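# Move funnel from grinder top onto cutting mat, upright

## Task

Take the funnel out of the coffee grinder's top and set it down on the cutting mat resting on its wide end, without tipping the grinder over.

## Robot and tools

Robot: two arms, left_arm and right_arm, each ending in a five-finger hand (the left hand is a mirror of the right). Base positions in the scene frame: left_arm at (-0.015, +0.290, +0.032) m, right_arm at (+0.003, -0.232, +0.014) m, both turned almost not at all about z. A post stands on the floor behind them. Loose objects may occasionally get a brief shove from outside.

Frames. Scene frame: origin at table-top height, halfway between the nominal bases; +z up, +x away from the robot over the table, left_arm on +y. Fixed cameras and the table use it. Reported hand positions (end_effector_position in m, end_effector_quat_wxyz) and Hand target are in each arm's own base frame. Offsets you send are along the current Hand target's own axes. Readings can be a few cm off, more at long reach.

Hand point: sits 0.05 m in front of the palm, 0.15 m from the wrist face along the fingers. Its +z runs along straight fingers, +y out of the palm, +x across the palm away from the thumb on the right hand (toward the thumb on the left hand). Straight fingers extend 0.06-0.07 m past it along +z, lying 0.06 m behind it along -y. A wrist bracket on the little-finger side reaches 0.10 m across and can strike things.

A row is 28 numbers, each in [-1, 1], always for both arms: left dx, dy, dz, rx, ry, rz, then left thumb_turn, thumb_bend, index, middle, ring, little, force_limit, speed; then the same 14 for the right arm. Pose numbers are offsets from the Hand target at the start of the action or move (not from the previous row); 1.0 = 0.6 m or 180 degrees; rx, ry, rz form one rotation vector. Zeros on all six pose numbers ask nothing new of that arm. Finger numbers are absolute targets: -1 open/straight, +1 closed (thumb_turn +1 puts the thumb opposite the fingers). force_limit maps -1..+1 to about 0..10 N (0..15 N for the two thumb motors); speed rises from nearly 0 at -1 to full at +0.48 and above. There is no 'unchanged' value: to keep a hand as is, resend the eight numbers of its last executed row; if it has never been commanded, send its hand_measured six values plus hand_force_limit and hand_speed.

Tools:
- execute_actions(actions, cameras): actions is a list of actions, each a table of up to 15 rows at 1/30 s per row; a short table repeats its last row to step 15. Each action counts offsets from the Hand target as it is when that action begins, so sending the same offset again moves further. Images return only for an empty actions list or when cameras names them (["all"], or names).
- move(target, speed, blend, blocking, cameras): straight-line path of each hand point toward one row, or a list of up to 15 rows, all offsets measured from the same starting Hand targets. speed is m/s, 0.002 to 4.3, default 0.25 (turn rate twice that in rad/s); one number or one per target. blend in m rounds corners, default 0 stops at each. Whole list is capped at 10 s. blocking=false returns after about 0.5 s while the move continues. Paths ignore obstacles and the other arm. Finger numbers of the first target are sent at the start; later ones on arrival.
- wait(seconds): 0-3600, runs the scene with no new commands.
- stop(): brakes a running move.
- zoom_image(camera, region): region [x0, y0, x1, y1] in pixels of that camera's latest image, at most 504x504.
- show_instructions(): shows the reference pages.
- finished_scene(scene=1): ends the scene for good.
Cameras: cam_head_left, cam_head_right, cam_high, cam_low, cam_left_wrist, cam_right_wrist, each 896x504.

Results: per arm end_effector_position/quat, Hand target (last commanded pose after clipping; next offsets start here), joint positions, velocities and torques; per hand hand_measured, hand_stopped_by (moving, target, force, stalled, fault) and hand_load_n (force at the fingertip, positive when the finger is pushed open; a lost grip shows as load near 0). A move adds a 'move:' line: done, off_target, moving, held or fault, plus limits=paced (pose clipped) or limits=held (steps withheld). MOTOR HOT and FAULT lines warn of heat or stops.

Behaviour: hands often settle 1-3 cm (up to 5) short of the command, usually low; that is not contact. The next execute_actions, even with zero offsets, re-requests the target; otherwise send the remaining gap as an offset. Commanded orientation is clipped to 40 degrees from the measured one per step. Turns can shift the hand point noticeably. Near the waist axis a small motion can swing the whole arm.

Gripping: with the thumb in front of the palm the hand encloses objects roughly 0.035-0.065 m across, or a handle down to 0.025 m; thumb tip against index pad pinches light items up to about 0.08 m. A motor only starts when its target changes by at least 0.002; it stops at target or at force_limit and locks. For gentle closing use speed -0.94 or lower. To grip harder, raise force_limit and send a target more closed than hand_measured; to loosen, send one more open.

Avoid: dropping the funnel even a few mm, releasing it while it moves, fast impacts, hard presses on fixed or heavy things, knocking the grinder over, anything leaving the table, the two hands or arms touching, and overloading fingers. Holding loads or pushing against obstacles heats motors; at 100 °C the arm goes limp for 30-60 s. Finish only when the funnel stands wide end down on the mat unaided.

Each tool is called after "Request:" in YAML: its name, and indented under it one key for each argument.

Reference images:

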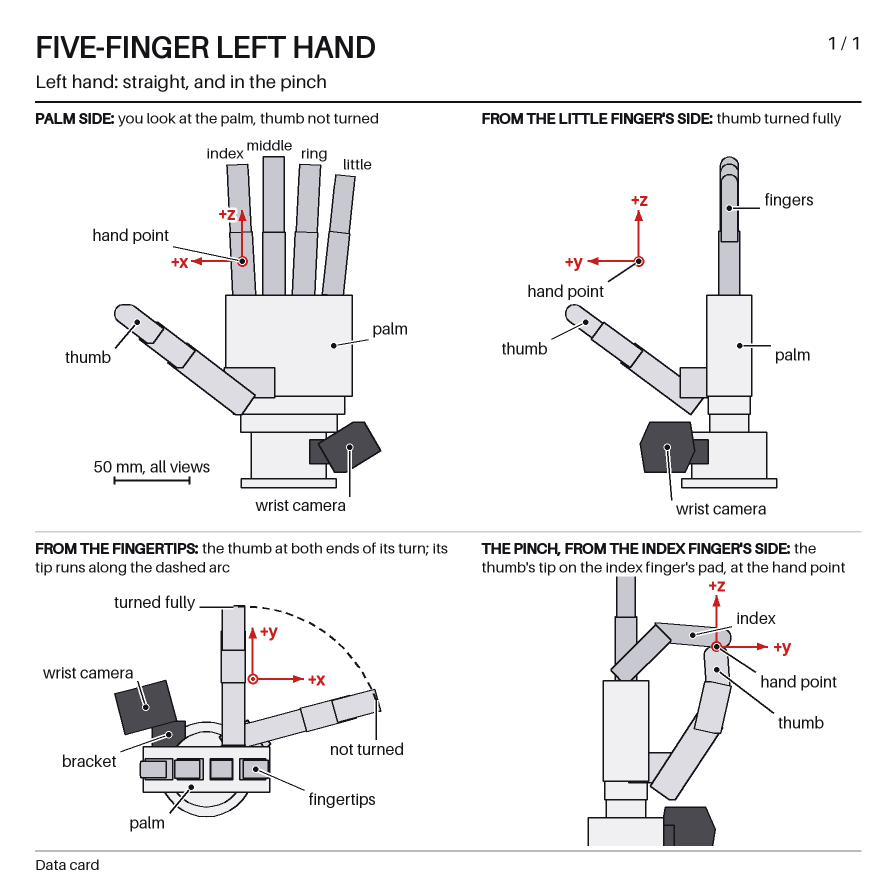

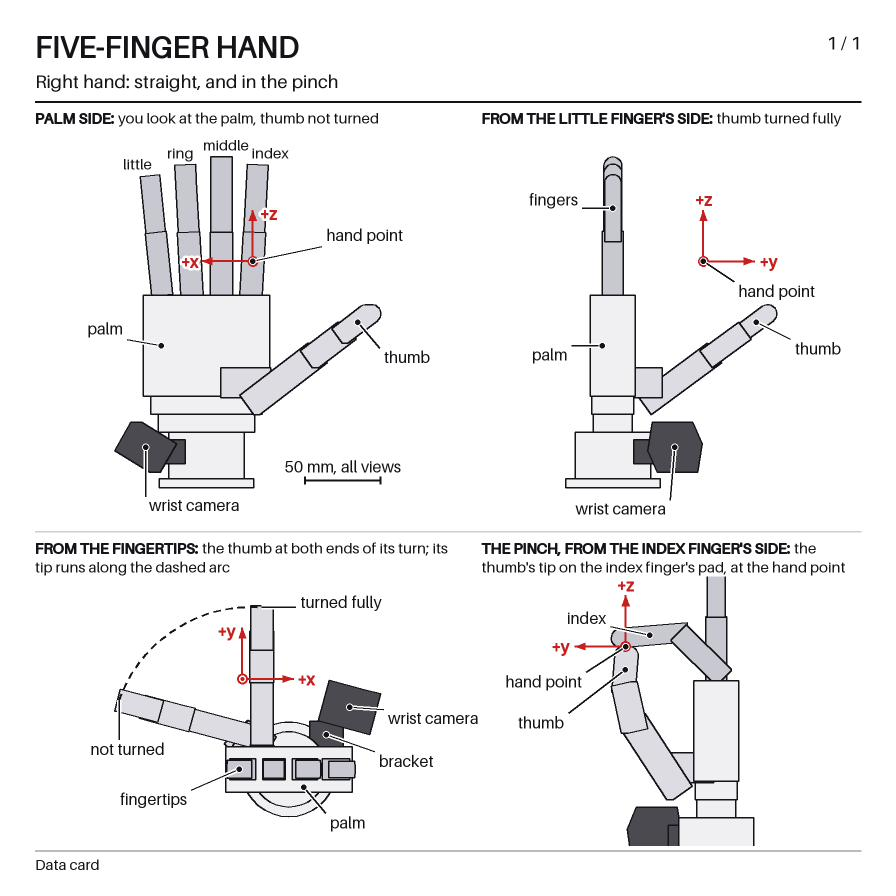

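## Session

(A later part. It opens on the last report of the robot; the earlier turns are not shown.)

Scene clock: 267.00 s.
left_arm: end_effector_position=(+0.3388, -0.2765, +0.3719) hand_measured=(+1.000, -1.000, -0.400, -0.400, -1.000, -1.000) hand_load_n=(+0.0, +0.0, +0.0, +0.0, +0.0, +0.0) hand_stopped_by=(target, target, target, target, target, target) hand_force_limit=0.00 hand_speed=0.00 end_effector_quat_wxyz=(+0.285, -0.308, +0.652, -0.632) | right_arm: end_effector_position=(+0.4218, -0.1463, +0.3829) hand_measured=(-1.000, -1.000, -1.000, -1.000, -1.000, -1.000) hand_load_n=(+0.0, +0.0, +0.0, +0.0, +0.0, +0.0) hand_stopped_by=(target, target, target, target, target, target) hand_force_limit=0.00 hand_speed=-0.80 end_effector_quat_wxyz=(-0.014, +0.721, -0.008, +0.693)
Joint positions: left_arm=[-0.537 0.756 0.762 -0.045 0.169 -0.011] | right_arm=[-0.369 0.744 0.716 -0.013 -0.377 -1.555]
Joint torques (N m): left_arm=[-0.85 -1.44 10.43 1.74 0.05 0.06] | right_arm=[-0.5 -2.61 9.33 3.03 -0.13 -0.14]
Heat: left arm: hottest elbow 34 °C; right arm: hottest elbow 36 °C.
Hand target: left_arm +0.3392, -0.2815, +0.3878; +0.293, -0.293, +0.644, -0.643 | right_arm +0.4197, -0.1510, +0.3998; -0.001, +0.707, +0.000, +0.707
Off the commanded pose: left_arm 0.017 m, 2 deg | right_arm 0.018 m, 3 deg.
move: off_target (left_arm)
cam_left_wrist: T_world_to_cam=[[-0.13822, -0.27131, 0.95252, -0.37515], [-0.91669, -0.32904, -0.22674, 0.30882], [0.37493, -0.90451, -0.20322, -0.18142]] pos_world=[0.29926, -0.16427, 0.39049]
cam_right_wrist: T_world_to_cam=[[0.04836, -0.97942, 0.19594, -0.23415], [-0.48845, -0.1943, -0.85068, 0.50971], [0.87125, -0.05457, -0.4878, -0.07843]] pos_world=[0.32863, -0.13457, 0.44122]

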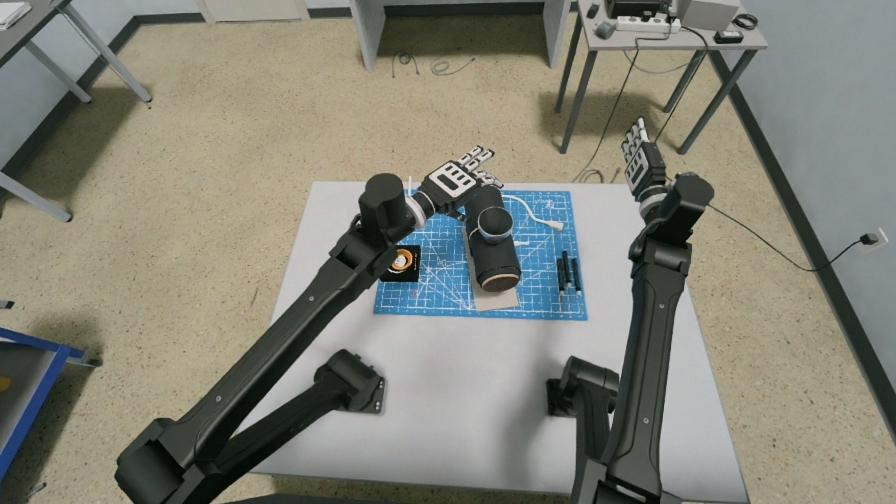

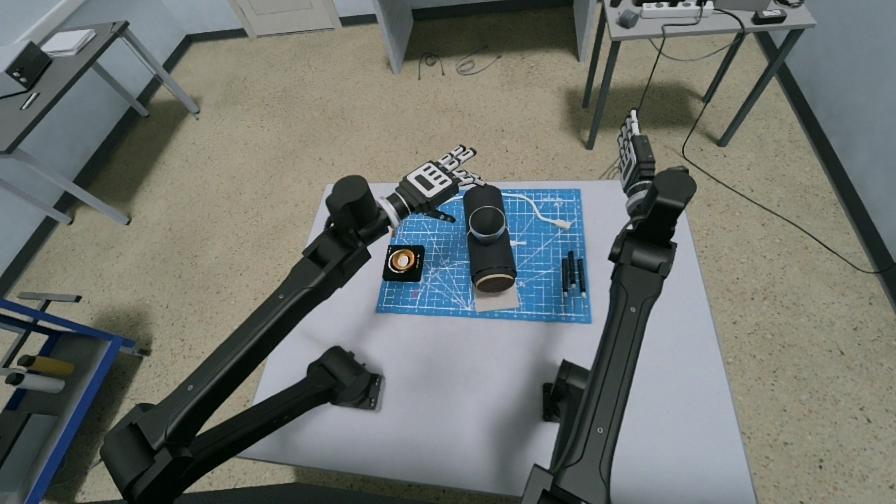

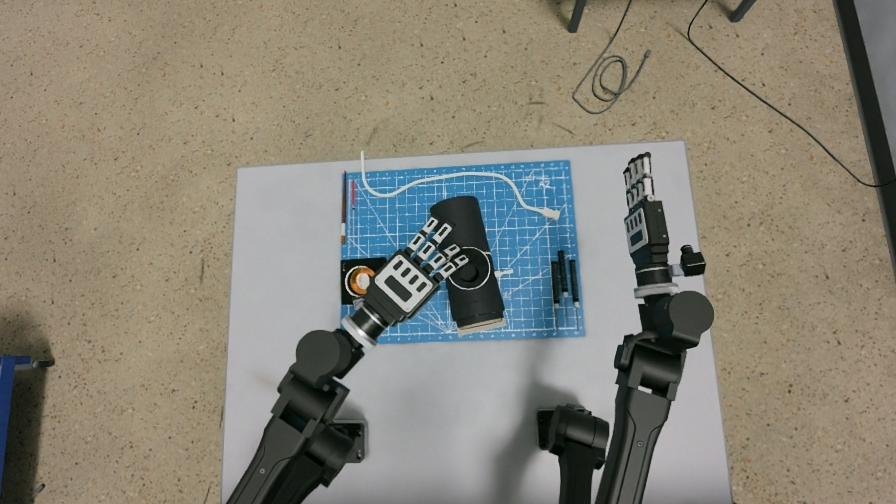

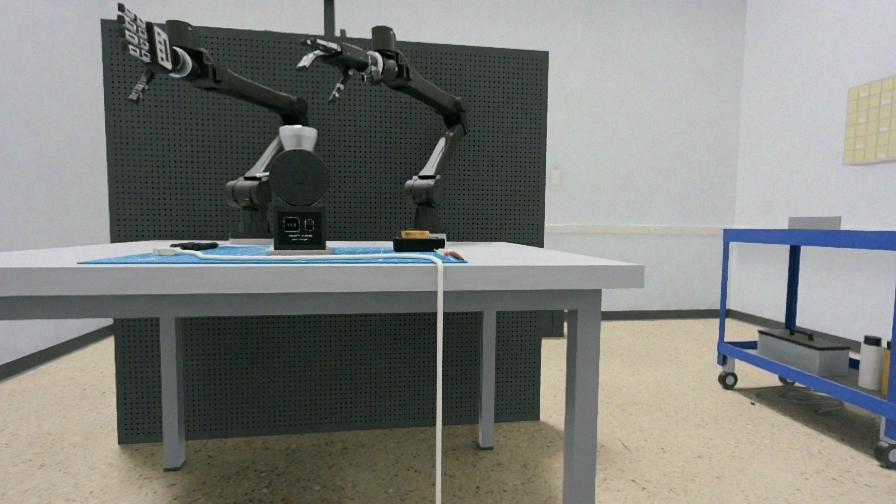

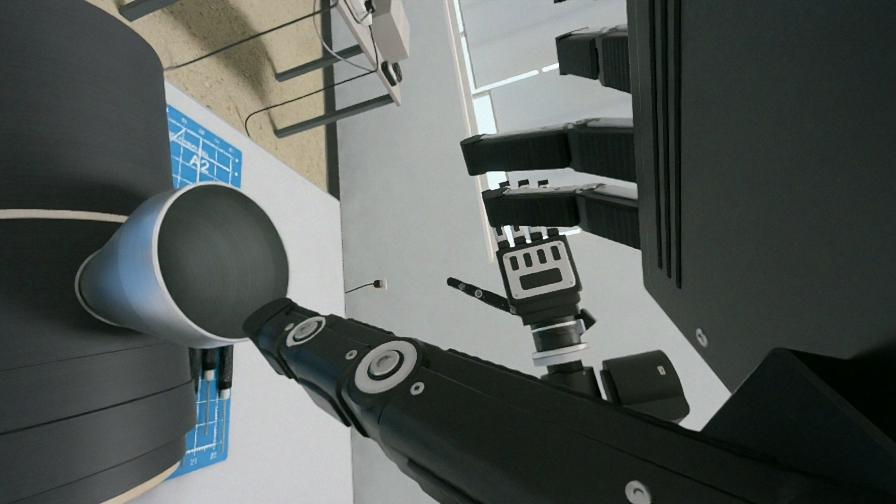

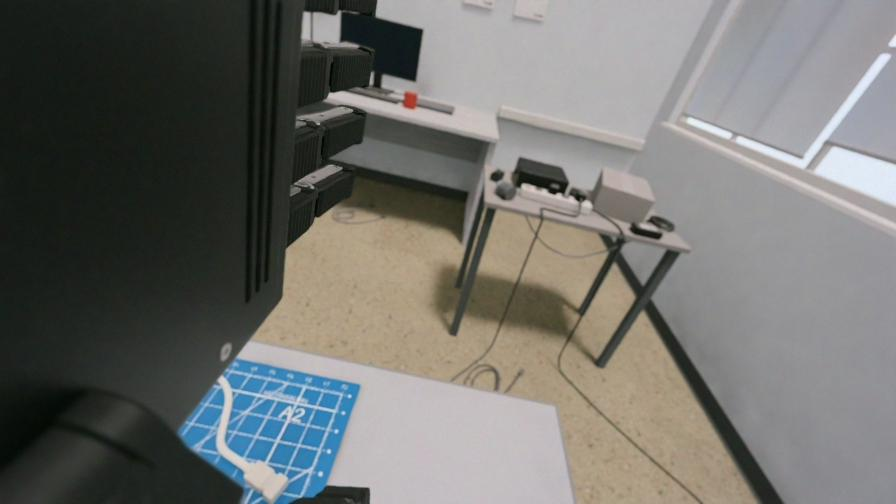

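Request:
move:
  target: [0.005,0.15,-0.0117,0,0,0,1,-0.6,-0.4,-0.4,-1,-1,0,0, 0,0,0,0,0,0,-1,-1,-1,-1,-1,-1,0,-0.8]
  speed: 0.15
  cameras: ["cam_left_wrist","cam_high","cam_low"]

Scene clock: 304.63 s.
left_arm: end_effector_position=(+0.3319, -0.2730, +0.2865) hand_measured=(+1.000, -0.600, -0.400, -0.400, -1.000, -1.000) hand_load_n=(+0.5, +0.0, +0.0, +0.0, -0.5, +0.0) hand_stopped_by=(target, target, target, target, target, target) hand_force_limit=0.00 hand_speed=0.00 end_effector_quat_wxyz=(+0.287, -0.307, +0.649, -0.634) | right_arm: end_effector_position=(+0.4218, -0.1463, +0.3829) hand_measured=(-1.000, -1.000, -1.000, -1.000, -1.000, -1.000) hand_load_n=(+0.0, -0.5, +0.0, +0.0, +0.0, +0.0) hand_stopped_by=(target, target, target, target, target, target) hand_force_limit=0.00 hand_speed=-0.80 end_effector_quat_wxyz=(-0.014, +0.721, -0.008, +0.693)
Joint positions: left_arm=[-0.542 0.761 0.533 0.196 0.162 -0.011] | right_arm=[-0.369 0.744 0.716 -0.013 -0.377 -1.555]
Joint torques (N m): left_arm=[-0.73 -1.14 9.76 1.77 0.05 0.06] | right_arm=[-0.5 -2.55 9.35 3.04 -0.15 -0.15]
Heat: left arm: hottest elbow 34 °C; right arm: hottest elbow 36 °C.
Hand target: left_arm +0.3320, -0.2791, +0.2978; +0.293, -0.293, +0.644, -0.643 | right_arm +0.4197, -0.1510, +0.3998; -0.001, +0.707, +0.000, +0.707
Off the commanded pose: left_arm 0.013 m, 2 deg | right_arm 0.018 m, 3 deg.
move: off_target (left_arm)
cam_left_wrist: T_world_to_cam=[[-0.14339, -0.26842, 0.95257, -0.29135], [-0.91426, -0.33259, -0.23134, 0.28384], [0.37891, -0.90407, -0.19772, -0.19585]] pos_world=[0.29193, -0.16086, 0.30447]
Images, in order (width x height): cam_high 896x504, cam_low 896x504, cam_left_wrist 896x504.

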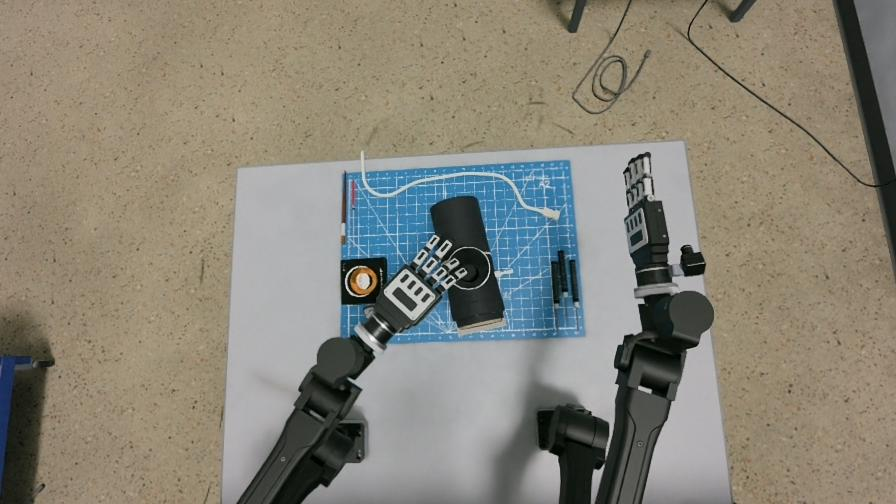

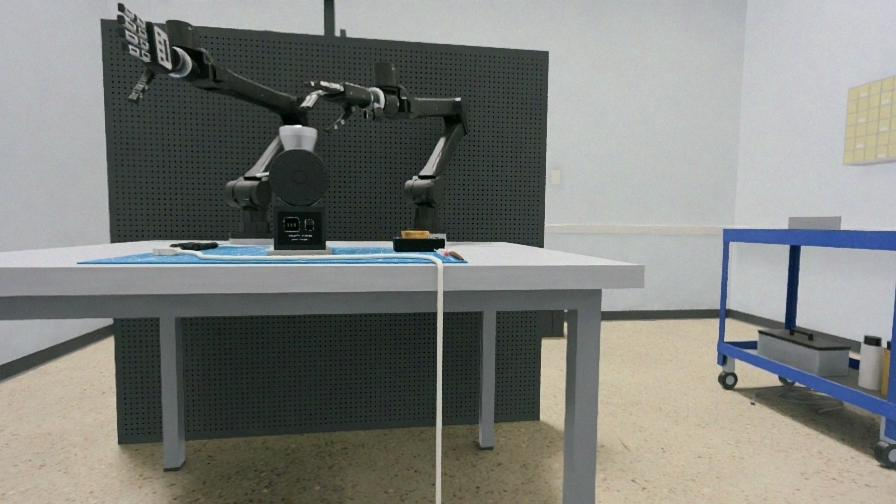

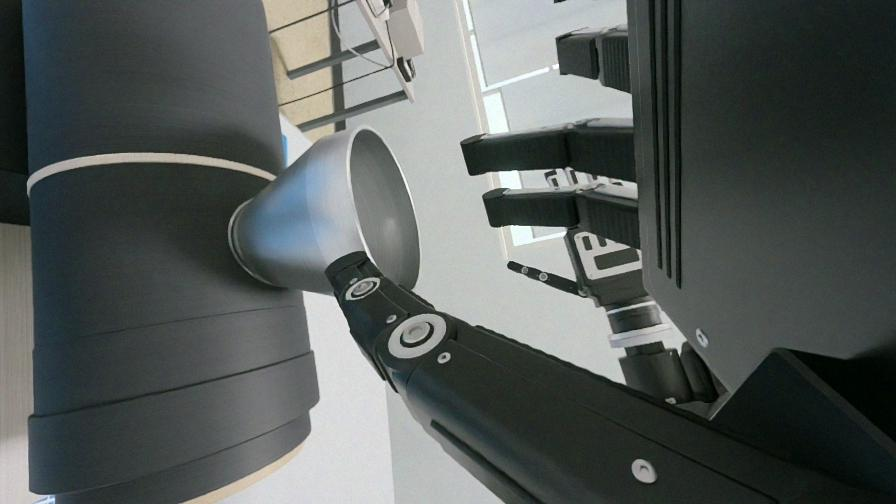

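Request:
zoom_image:
  camera: "cam_left_wrist"
  region: [200, 100, 480, 320]

Scaled by 1.800.

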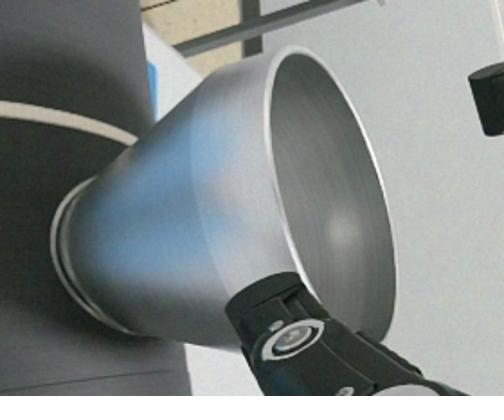

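Request:
move:
  target: [0.002,0.075,0.0067,0,0,0,1,-0.6,-0.4,-0.4,-1,-1,0,0, 0,0,0,0,0,0,-1,-1,-1,-1,-1,-1,0,-0.8]
  speed: 0.1
  cameras: ["cam_left_wrist","cam_high","cam_low","cam_head_left"]

Request:
zoom_image:
  camera: "cam_left_wrist"
  region: [250, 50, 530, 330]

Request:
zoom_image:
  camera: "cam_low"
  region: [240, 60, 420, 180]

Scene clock: 323.33 s.
left_arm: end_effector_position=(+0.3337, -0.2763, +0.2408) hand_measured=(+1.000, -0.600, -0.400, -0.400, -1.000, -1.000) hand_load_n=(+0.0, +0.0, +0.0, +0.0, +0.0, +0.0) hand_stopped_by=(target, target, target, target, target, target) hand_force_limit=0.00 hand_speed=0.00 end_effector_quat_wxyz=(+0.287, -0.307, +0.650, -0.633) | right_arm: end_effector_position=(+0.4218, -0.1463, +0.3829) hand_measured=(-1.000, -1.000, -1.000, -1.000, -1.000, -1.000) hand_load_n=(+0.0, +0.0, +0.0, +0.0, +0.0, +0.0) hand_stopped_by=(target, target, target, target, target, target) hand_force_limit=0.00 hand_speed=-0.80 end_effector_quat_wxyz=(-0.014, +0.721, -0.008, +0.693)
Joint positions: left_arm=[-0.549 0.833 0.438 0.361 0.154 -0.011] | right_arm=[-0.369 0.744 0.716 -0.013 -0.377 -1.555]
Joint torques (N m): left_arm=[-0.73 -1.55 9.37 1.74 0.06 0.05] | right_arm=[-0.56 -2.73 9.39 3 -0.14 -0.16]
Heat: left arm: hottest elbow 35 °C; right arm: hottest elbow 36 °C.
Hand target: left_arm +0.3342, -0.2826, +0.2528; +0.293, -0.293, +0.644, -0.643 | right_arm +0.4197, -0.1510, +0.3998; -0.001, +0.707, +0.000, +0.707
Off the commanded pose: left_arm 0.014 m, 2 deg | right_arm 0.018 m, 3 deg.
move: off_target (left_arm)
cam_left_wrist: T_world_to_cam=[[-0.142, -0.26963, 0.95244, -0.2492], [-0.91477, -0.33188, -0.23034, 0.27396], [0.3782, -0.90397, -0.19952, -0.20786]] pos_world=[0.29384, -0.16416, 0.25898]
Images, in order (width x height): cam_head_left 896x504, cam_high 896x504, cam_low 896x504, cam_left_wrist 896x504.

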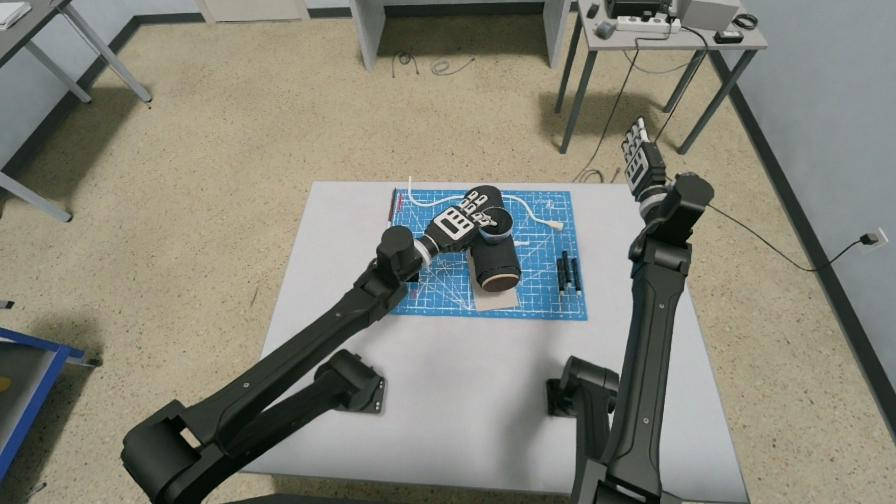

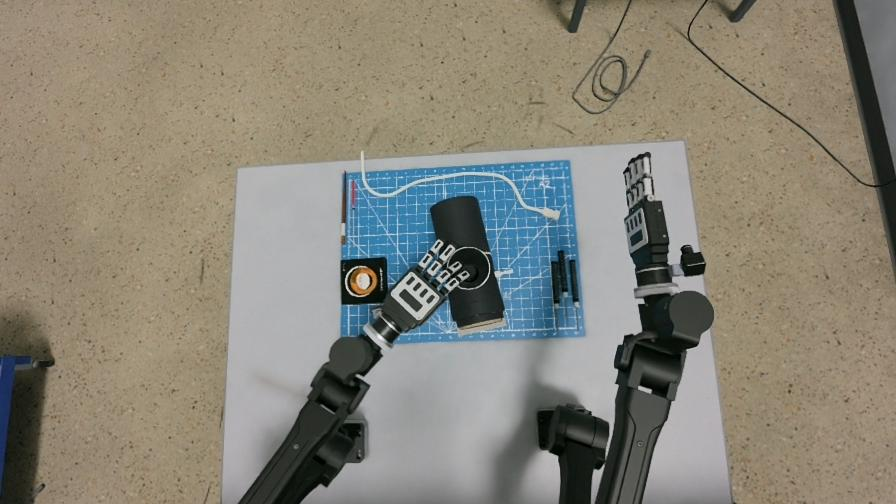

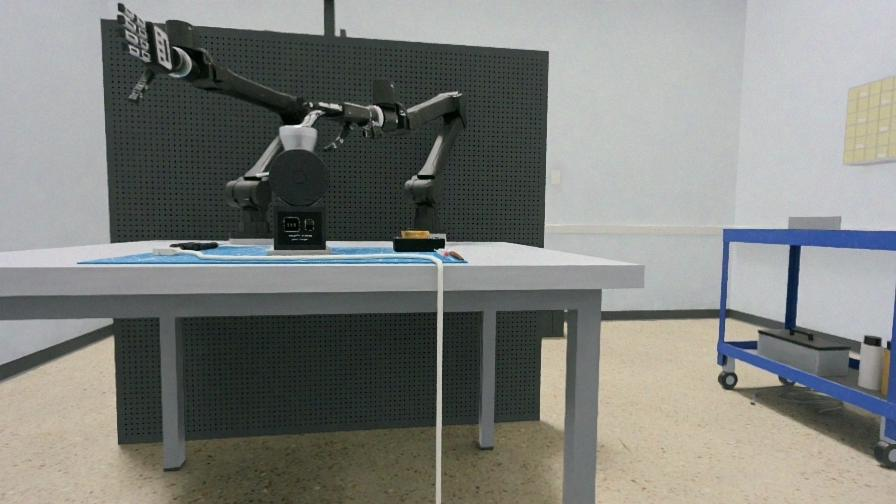

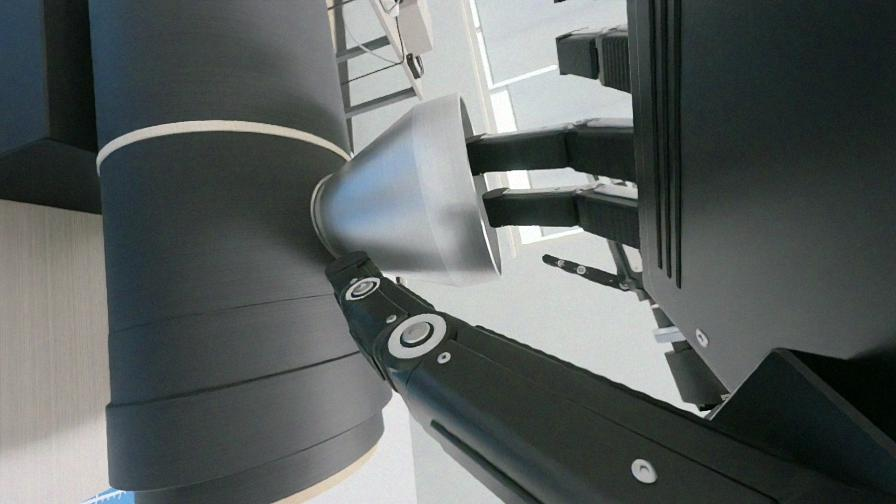

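Scaled by 1.800.

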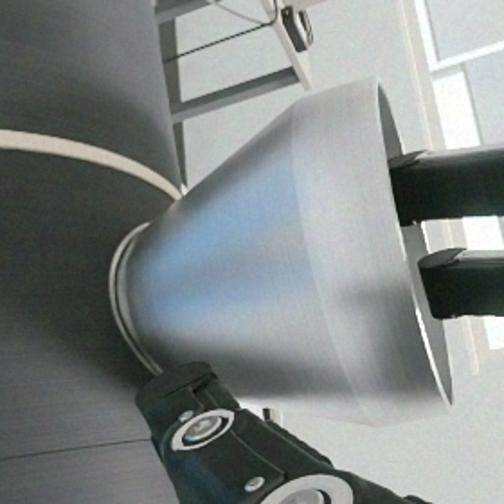

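Scaled by 2.800.

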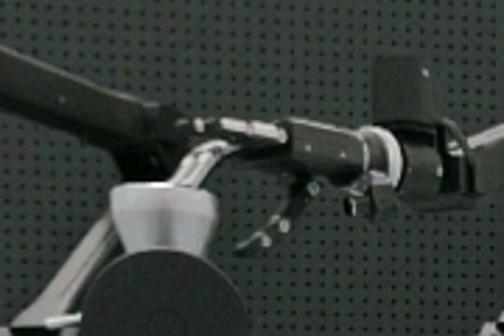

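Request:
move:
  target: [0.0,0.01,0.0,0,0,0,1,-0.6,-0.4,-0.4,-1,-1,0,0, 0,0,0,0,0,0,-1,-1,-1,-1,-1,-1,0,-0.8]
  speed: 0.1
  cameras: []

Request:
move:
  target: [0.0,0.0,0.0,0,0,0,1,-0.3,-0.1,-0.1,-1,-1,-0.6,-0.9, 0,0,0,0,0,0,-1,-1,-1,-1,-1,-1,0,-0.8]
  speed: 0.1
  cameras: ["cam_left_wrist","cam_low"]

Request:
zoom_image:
  camera: "cam_left_wrist"
  region: [250, 50, 530, 330]

Scene clock: 335.60 s.
left_arm: end_effector_position=(+0.3339, -0.2764, +0.2364) hand_measured=(+1.000, -0.600, -0.400, -0.400, -1.000, -1.000) hand_load_n=(+0.0, +0.0, +0.0, +0.0, +0.0, +0.0) hand_stopped_by=(target, target, target, target, target, target) hand_force_limit=0.00 hand_speed=0.00 end_effector_quat_wxyz=(+0.287, -0.307, +0.649, -0.634) | right_arm: end_effector_position=(+0.4218, -0.1463, +0.3829) hand_measured=(-1.000, -1.000, -1.000, -1.000, -1.000, -1.000) hand_load_n=(+0.0, +0.0, +0.0, +0.0, +0.0, +0.0) hand_stopped_by=(target, target, target, target, target, target) hand_force_limit=0.00 hand_speed=-0.80 end_effector_quat_wxyz=(-0.014, +0.721, -0.008, +0.693)
Joint positions: left_arm=[-0.549 0.842 0.427 0.384 0.154 -0.011] | right_arm=[-0.369 0.744 0.716 -0.013 -0.377 -1.555]
Joint torques (N m): left_arm=[-0.73 -1.49 9.25 1.73 0.06 0.05] | right_arm=[-0.5 -2.73 9.32 3.02 -0.14 -0.15]
Heat: left arm: hottest elbow 35 °C; right arm: hottest elbow 37 °C.
Hand target: left_arm +0.3342, -0.2826, +0.2468; +0.293, -0.293, +0.644, -0.643 | right_arm +0.4197, -0.1510, +0.3998; -0.001, +0.707, +0.000, +0.707
Off the commanded pose: left_arm 0.012 m, 2 deg | right_arm 0.018 m, 3 deg.
move: off_target (left_arm)

Scene clock: 338.23 s.
left_arm: end_effector_position=(+0.3327, -0.2779, +0.2365) hand_measured=(+1.000, -0.300, -0.100, -0.100, -1.000, -1.000) hand_load_n=(+0.0, +0.0, +0.0, +0.0, +0.0, +0.0) hand_stopped_by=(target, target, target, target, target, target) hand_force_limit=-0.60 hand_speed=-0.90 end_effector_quat_wxyz=(+0.286, -0.305, +0.650, -0.635) | right_arm: end_effector_position=(+0.4218, -0.1463, +0.3829) hand_measured=(-1.000, -1.000, -1.000, -1.000, -1.000, -1.000) hand_load_n=(+0.0, +0.0, +0.0, +0.0, +0.0, +0.0) hand_stopped_by=(target, target, target, target, target, target) hand_force_limit=0.00 hand_speed=-0.80 end_effector_quat_wxyz=(-0.014, +0.721, -0.008, +0.693)
Joint positions: left_arm=[-0.554 0.842 0.427 0.384 0.154 -0.011] | right_arm=[-0.369 0.744 0.716 -0.013 -0.377 -1.555]
Joint torques (N m): left_arm=[-0.62 -1.49 9.24 1.73 0.06 0.04] | right_arm=[-0.5 -2.55 9.35 2.99 -0.14 -0.15]
Heat: left arm: hottest elbow 35 °C; right arm: hottest elbow 37 °C.
Hand target: left_arm +0.3342, -0.2826, +0.2469; +0.293, -0.293, +0.644, -0.643 | right_arm +0.4197, -0.1510, +0.3998; -0.001, +0.707, +0.000, +0.707
Off the commanded pose: left_arm 0.011 m, 2 deg | right_arm 0.018 m, 3 deg.
move: done
cam_left_wrist: T_world_to_cam=[[-0.1458, -0.26739, 0.95249, -0.24381], [-0.91551, -0.32843, -0.23233, 0.27311], [0.37495, -0.90589, -0.19691, -0.20981]] pos_world=[0.29316, -0.16556, 0.25437]
Images, in order (width x height): cam_low 896x504, cam_left_wrist 896x504.

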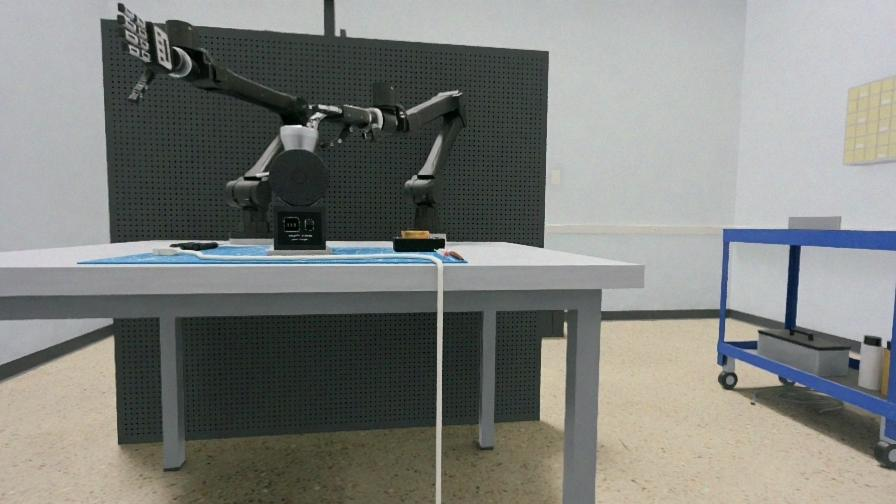

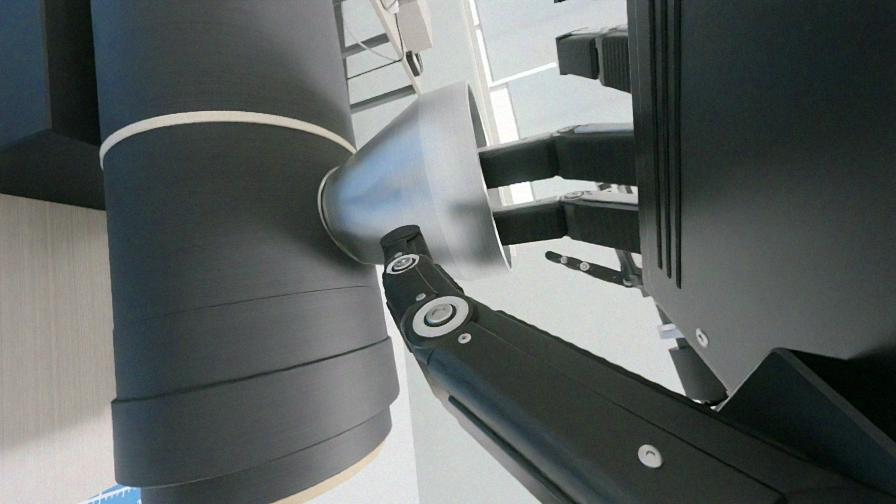

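Scaled by 1.800.

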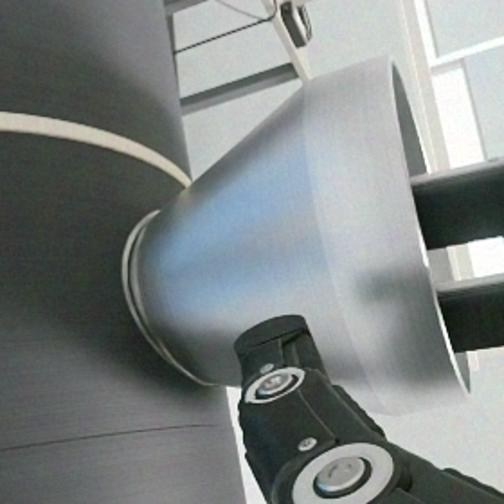

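Request:
move:
  target: [0.0,0.0,0.0,0,0,0,1,0.15,0.3,0.3,-1,-1,-0.5,-0.92, 0,0,0,0,0,0,-1,-1,-1,-1,-1,-1,0,-0.8]
  speed: 0.1
  cameras: ["cam_left_wrist","cam_low"]

Request:
zoom_image:
  camera: "cam_left_wrist"
  region: [250, 50, 530, 330]

Scene clock: 345.07 s.
left_arm: end_effector_position=(+0.3326, -0.2792, +0.2368) hand_measured=(+1.000, +0.150, +0.026, +0.040, -1.000, -1.000) hand_load_n=(+0.0, +0.0, +1.0, +2.5, -0.5, +0.0) hand_stopped_by=(target, target, force, force, target, target) hand_force_limit=-0.50 hand_speed=-0.92 end_effector_quat_wxyz=(+0.286, -0.304, +0.649, -0.636) | right_arm: end_effector_position=(+0.4218, -0.1463, +0.3829) hand_measured=(-1.000, -1.000, -1.000, -1.000, -1.000, -1.000) hand_load_n=(+0.0, +0.0, +0.0, +0.0, +0.0, +0.0) hand_stopped_by=(target, target, target, target, target, target) hand_force_limit=0.00 hand_speed=-0.80 end_effector_quat_wxyz=(-0.014, +0.721, -0.008, +0.693)
Joint positions: left_arm=[-0.557 0.845 0.427 0.39 0.153 -0.011] | right_arm=[-0.369 0.744 0.716 -0.013 -0.377 -1.555]
Joint torques (N m): left_arm=[-0.56 -1.73 9.22 1.52 0.11 0.06] | right_arm=[-0.5 -2.67 9.37 3.03 -0.13 -0.15]
Heat: left arm: hottest elbow 35 °C; right arm: hottest elbow 37 °C.
Hand target: left_arm +0.3342, -0.2826, +0.2469; +0.293, -0.293, +0.644, -0.643 | right_arm +0.4197, -0.1510, +0.3998; -0.001, +0.707, +0.000, +0.707
Off the commanded pose: left_arm 0.011 m, 2 deg | right_arm 0.018 m, 3 deg.
move: done
cam_left_wrist: T_world_to_cam=[[-0.14882, -0.26561, 0.95253, -0.24301], [-0.91554, -0.32701, -0.23422, 0.27365], [0.37369, -0.90693, -0.19451, -0.21137]] pos_world=[0.29336, -0.16676, 0.25446]
Images, in order (width x height): cam_low 896x504, cam_left_wrist 896x504.

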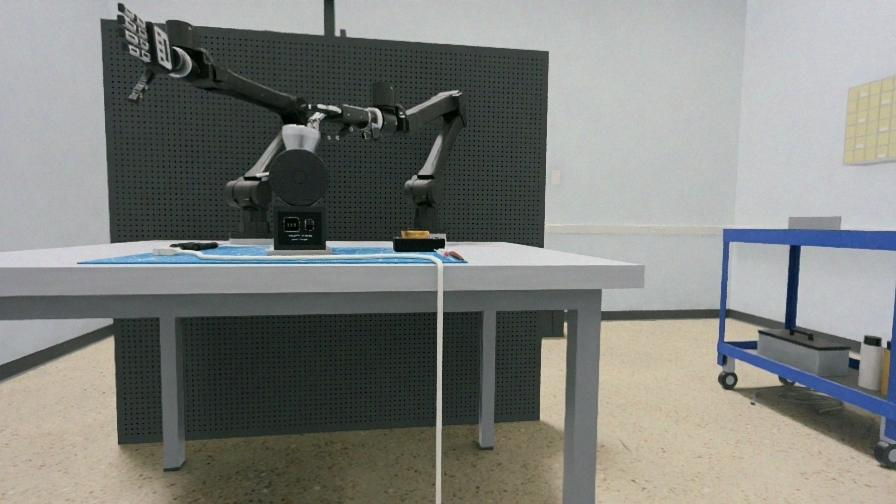

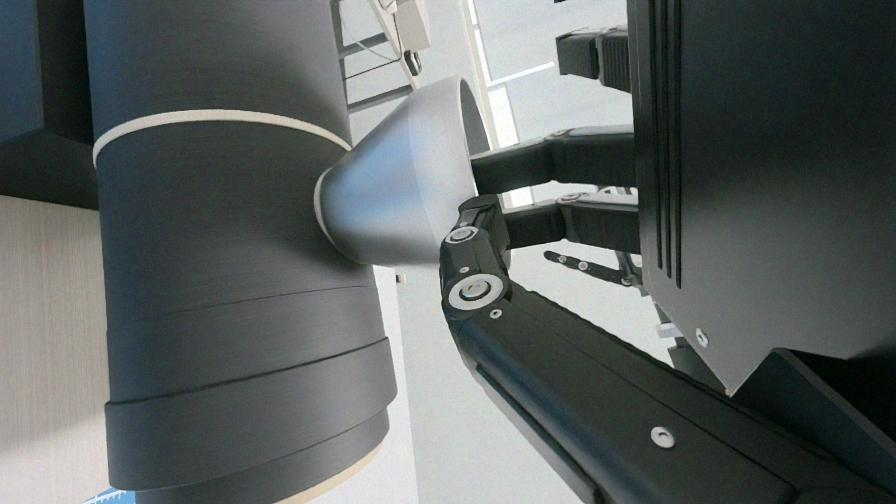

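Scaled by 1.800.

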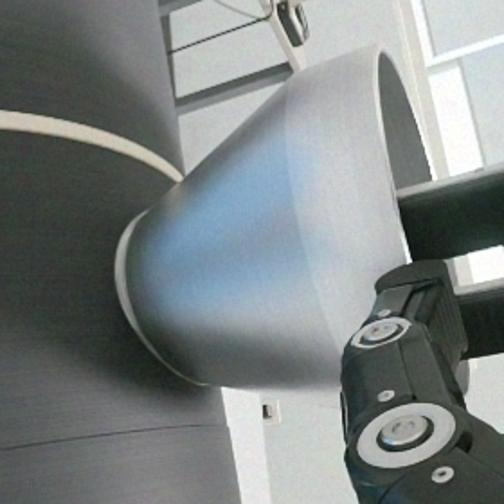

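Request:
move:
  target: [0.0,0.0,0.0,0,0,0,1,-0.3,-0.15,-0.15,-1,-1,-0.5,-0.8, 0,0,0,0,0,0,-1,-1,-1,-1,-1,-1,0,-0.8]
  speed: 0.1
  cameras: ["cam_left_wrist"]

Request:
zoom_image:
  camera: "cam_left_wrist"
  region: [250, 50, 530, 330]

Scene clock: 354.67 s.
left_arm: end_effector_position=(+0.3326, -0.2792, +0.2368) hand_measured=(+1.000, -0.300, -0.150, -0.150, -1.000, -1.000) hand_load_n=(+0.0, +0.0, +0.0, +0.0, -0.5, +0.0) hand_stopped_by=(target, target, target, target, target, target) hand_force_limit=-0.50 hand_speed=-0.80 end_effector_quat_wxyz=(+0.286, -0.304, +0.649, -0.636) | right_arm: end_effector_position=(+0.4218, -0.1463, +0.3829) hand_measured=(-1.000, -1.000, -1.000, -1.000, -1.000, -1.000) hand_load_n=(+0.0, -0.5, +0.0, +0.0, +0.0, +0.0) hand_stopped_by=(target, target, target, target, target, target) hand_force_limit=0.00 hand_speed=-0.80 end_effector_quat_wxyz=(-0.014, +0.721, -0.008, +0.693)
Joint positions: left_arm=[-0.557 0.845 0.427 0.39 0.153 -0.011] | right_arm=[-0.369 0.744 0.716 -0.013 -0.377 -1.555]
Joint torques (N m): left_arm=[-0.67 -1.85 9.24 1.54 0.1 0.04] | right_arm=[-0.5 -2.61 9.36 3.03 -0.15 -0.15]
Heat: left arm: hottest elbow 35 °C; right arm: hottest elbow 37 °C.
Hand target: left_arm +0.3342, -0.2826, +0.2469; +0.293, -0.293, +0.644, -0.643 | right_arm +0.4197, -0.1510, +0.3998; -0.001, +0.707, +0.000, +0.707
Off the commanded pose: left_arm 0.011 m, 2 deg | right_arm 0.018 m, 3 deg.
move: done
cam_left_wrist: T_world_to_cam=[[-0.14882, -0.26561, 0.95253, -0.24301], [-0.91554, -0.32701, -0.23422, 0.27365], [0.37369, -0.90693, -0.19451, -0.21137]] pos_world=[0.29336, -0.16676, 0.25446]

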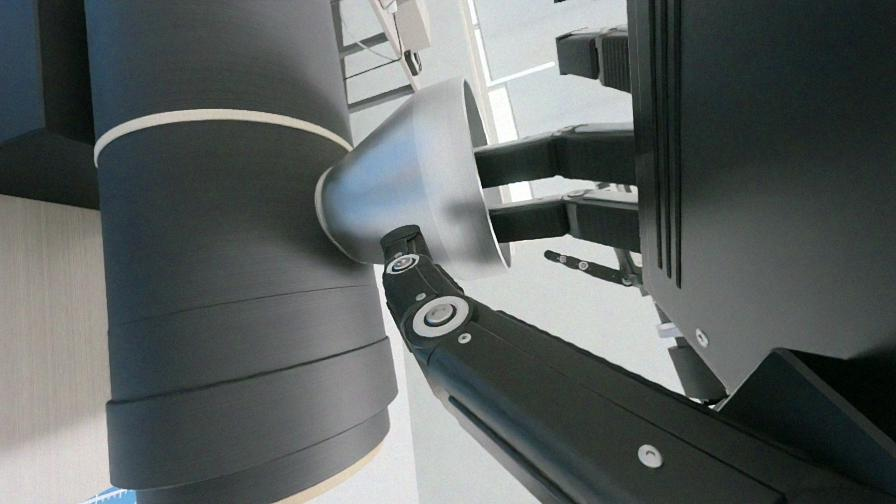

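Scaled by 1.800.

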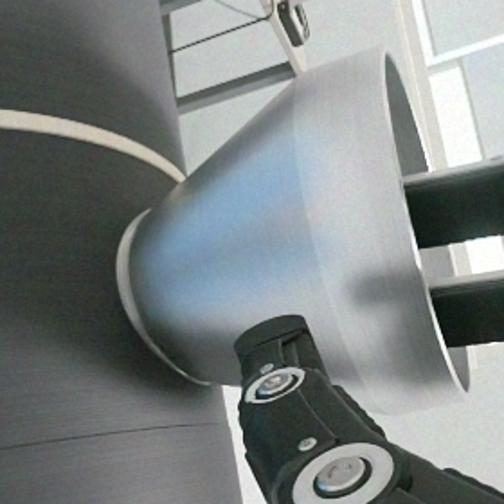

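Request:
move:
  target:
    - [0.0,0.0,0.0,0,0,0,1,-0.55,-0.2,-0.2,-1,-1,-0.5,-0.8, 0,0,0,0,0,0,-1,-1,-1,-1,-1,-1,0,-0.8]
    - [0.0,0.0,0.0183,0,0,0,1,-0.55,-0.2,-0.2,-1,-1,-0.5,-0.8, 0,0,0,0,0,0,-1,-1,-1,-1,-1,-1,0,-0.8]
  speed: 0.05
  cameras: ["cam_left_wrist"]

Request:
zoom_image:
  camera: "cam_left_wrist"
  region: [250, 50, 530, 330]

Scene clock: 362.30 s.
left_arm: end_effector_position=(+0.3378, -0.2813, +0.2249) hand_measured=(+1.000, -0.550, -0.200, -0.200, -1.000, -1.000) hand_load_n=(+0.0, +0.0, +0.0, +0.0, +0.0, +0.0) hand_stopped_by=(target, target, target, target, target, target) hand_force_limit=-0.50 hand_speed=-0.80 end_effector_quat_wxyz=(+0.283, -0.310, +0.655, -0.628) | right_arm: end_effector_position=(+0.4218, -0.1463, +0.3829) hand_measured=(-1.000, -1.000, -1.000, -1.000, -1.000, -1.000) hand_load_n=(+0.0, +0.0, +0.0, +0.0, +0.0, +0.0) hand_stopped_by=(target, target, target, target, target, target) hand_force_limit=0.00 hand_speed=-0.80 end_effector_quat_wxyz=(-0.014, +0.721, -0.008, +0.693)
Joint positions: left_arm=[-0.557 0.885 0.427 0.407 0.148 -0.011] | right_arm=[-0.369 0.744 0.716 -0.013 -0.377 -1.555]
Joint torques (N m): left_arm=[-0.85 -1.9 10.43 1.72 0.06 0.04] | right_arm=[-0.56 -2.84 9.35 2.99 -0.15 -0.15]
Heat: left arm: hottest elbow 35 °C; right arm: hottest elbow 37 °C.
Hand target: left_arm +0.3425, -0.2898, +0.2469; +0.293, -0.293, +0.644, -0.643 | right_arm +0.4197, -0.1510, +0.3998; -0.001, +0.707, +0.000, +0.707
Off the commanded pose: left_arm 0.024 m, 3 deg | right_arm 0.018 m, 3 deg.
move: off_target (left_arm)
cam_left_wrist: T_world_to_cam=[[-0.12917, -0.27784, 0.9519, -0.24137], [-0.91826, -0.32886, -0.22059, 0.27218], [0.37433, -0.90258, -0.21265, -0.21241]] pos_world=[0.29826, -0.16928, 0.24463]

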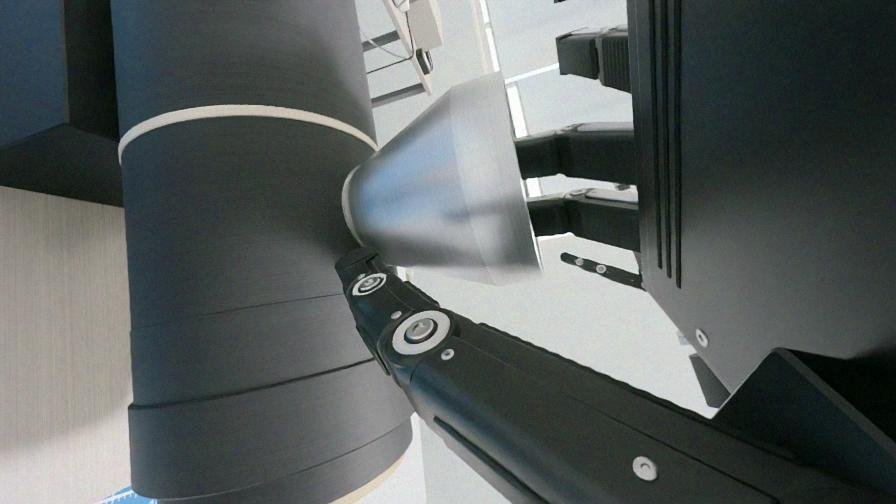

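Scaled by 1.800.

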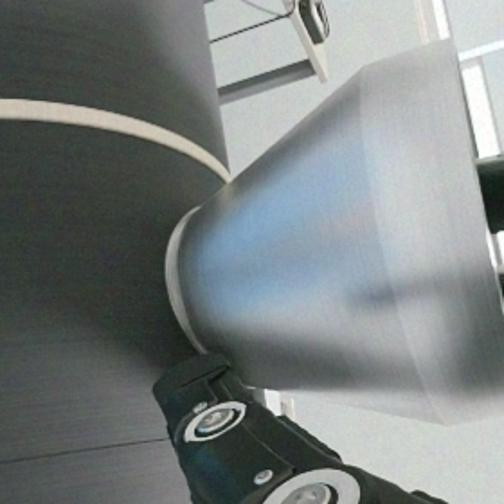

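Request:
move:
  target: [0.0,-0.0167,0.0,0,0,0,1,-0.55,-0.2,-0.2,-1,-1,-0.5,-0.8, 0,0,0,0,0,0,-1,-1,-1,-1,-1,-1,0,-0.8]
  speed: 0.05
  cameras: ["cam_left_wrist"]

Request:
zoom_image:
  camera: "cam_left_wrist"
  region: [270, 50, 550, 330]

Scene clock: 368.60 s.
left_arm: end_effector_position=(+0.3373, -0.2810, +0.2238) hand_measured=(+1.000, -0.550, -0.200, -0.200, -1.000, -1.000) hand_load_n=(+0.0, +0.0, +0.0, +0.0, +0.0, +0.0) hand_stopped_by=(target, target, target, target, target, target) hand_force_limit=-0.50 hand_speed=-0.80 end_effector_quat_wxyz=(+0.282, -0.311, +0.656, -0.627) | right_arm: end_effector_position=(+0.4218, -0.1463, +0.3829) hand_measured=(-1.000, -1.000, -1.000, -1.000, -1.000, -1.000) hand_load_n=(+0.0, +0.0, -0.5, +0.0, +0.0, +0.0) hand_stopped_by=(target, target, target, target, target, target) hand_force_limit=0.00 hand_speed=-0.80 end_effector_quat_wxyz=(-0.014, +0.721, -0.008, +0.693)
Joint positions: left_arm=[-0.557 0.883 0.427 0.401 0.148 -0.011] | right_arm=[-0.369 0.744 0.716 -0.013 -0.377 -1.555]
Joint torques (N m): left_arm=[-0.73 -3.08 11.84 0.73 0.07 0.04] | right_arm=[-0.44 -2.78 9.35 3.03 -0.14 -0.15]
Heat: left arm: hottest elbow 35 °C; right arm: hottest elbow 37 °C.
Hand target: left_arm +0.3425, -0.2898, +0.2569; +0.293, -0.293, +0.644, -0.643 | right_arm +0.4197, -0.1510, +0.3998; -0.001, +0.707, +0.000, +0.707
Off the commanded pose: left_arm 0.035 m, 3 deg | right_arm 0.018 m, 3 deg.
move: off_target (left_arm)
cam_left_wrist: T_world_to_cam=[[-0.12518, -0.2803, 0.95172, -0.24234], [-0.9192, -0.32824, -0.21757, 0.27143], [0.37337, -0.90205, -0.21656, -0.21079]] pos_world=[0.29787, -0.16898, 0.24405]

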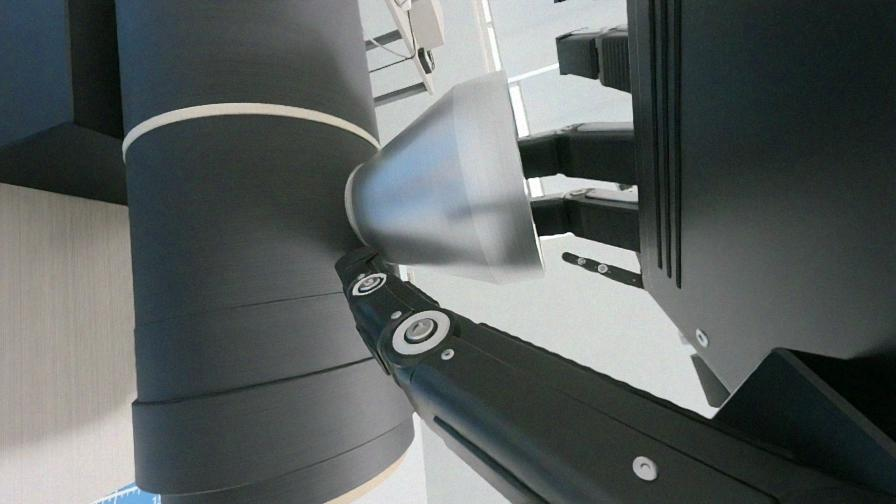

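Scaled by 1.800.

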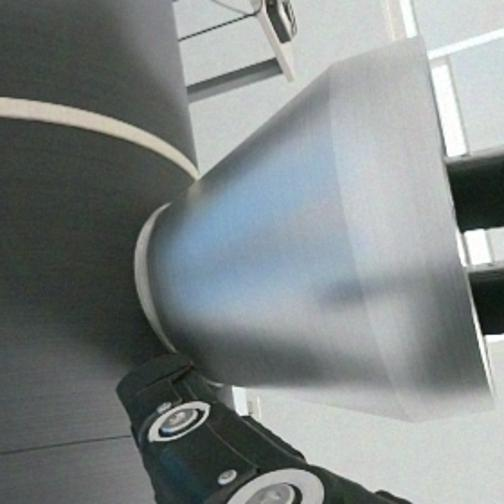

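Request:
move:
  target: [0.0,-0.02,0.0,0,0,0,1,-0.55,-0.2,-0.2,-1,-1,-0.5,-0.8, 0,0,0,0,0,0,-1,-1,-1,-1,-1,-1,0,-0.8]
  speed: 0.08
  cameras: ["cam_left_wrist"]

Scene clock: 371.53 s.
left_arm: end_effector_position=(+0.3356, -0.2800, +0.2311) hand_measured=(+1.000, -0.550, -0.200, -0.200, -1.000, -1.000) hand_load_n=(+0.0, +0.0, +0.0, -0.5, +0.0, +0.0) hand_stopped_by=(target, target, target, target, target, target) hand_force_limit=-0.50 hand_speed=-0.80 end_effector_quat_wxyz=(+0.281, -0.312, +0.658, -0.625) | right_arm: end_effector_position=(+0.4218, -0.1463, +0.3829) hand_measured=(-1.000, -1.000, -1.000, -1.000, -1.000, -1.000) hand_load_n=(+0.0, +0.0, +0.0, +0.0, +0.0, +0.0) hand_stopped_by=(target, target, target, target, target, target) hand_force_limit=0.00 hand_speed=-0.80 end_effector_quat_wxyz=(-0.014, +0.721, -0.008, +0.693)
Joint positions: left_arm=[-0.557 0.86 0.443 0.356 0.148 -0.011] | right_arm=[-0.369 0.744 0.716 -0.013 -0.377 -1.555]
Joint torques (N m): left_arm=[-0.67 -2.73 12.6 0.69 0.07 0.04] | right_arm=[-0.44 -2.73 9.35 3.02 -0.14 -0.16]
Heat: left arm: hottest elbow 35 °C; right arm: hottest elbow 37 °C.
Hand target: left_arm +0.3425, -0.2898, +0.2689; +0.293, -0.293, +0.644, -0.643 | right_arm +0.4197, -0.1510, +0.3998; -0.001, +0.707, +0.000, +0.707
Off the commanded pose: left_arm 0.040 m, 4 deg | right_arm 0.018 m, 3 deg.
move: off_target (left_arm)
cam_left_wrist: T_world_to_cam=[[-0.12012, -0.28349, 0.95142, -0.25169], [-0.92034, -0.32751, -0.21379, 0.27147], [0.37221, -0.90132, -0.22157, -0.20596]] pos_world=[0.29627, -0.16808, 0.25187]

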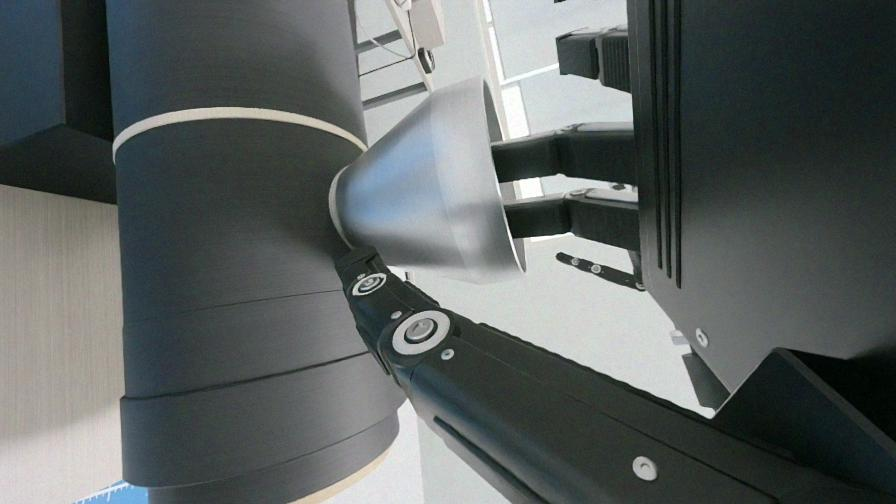

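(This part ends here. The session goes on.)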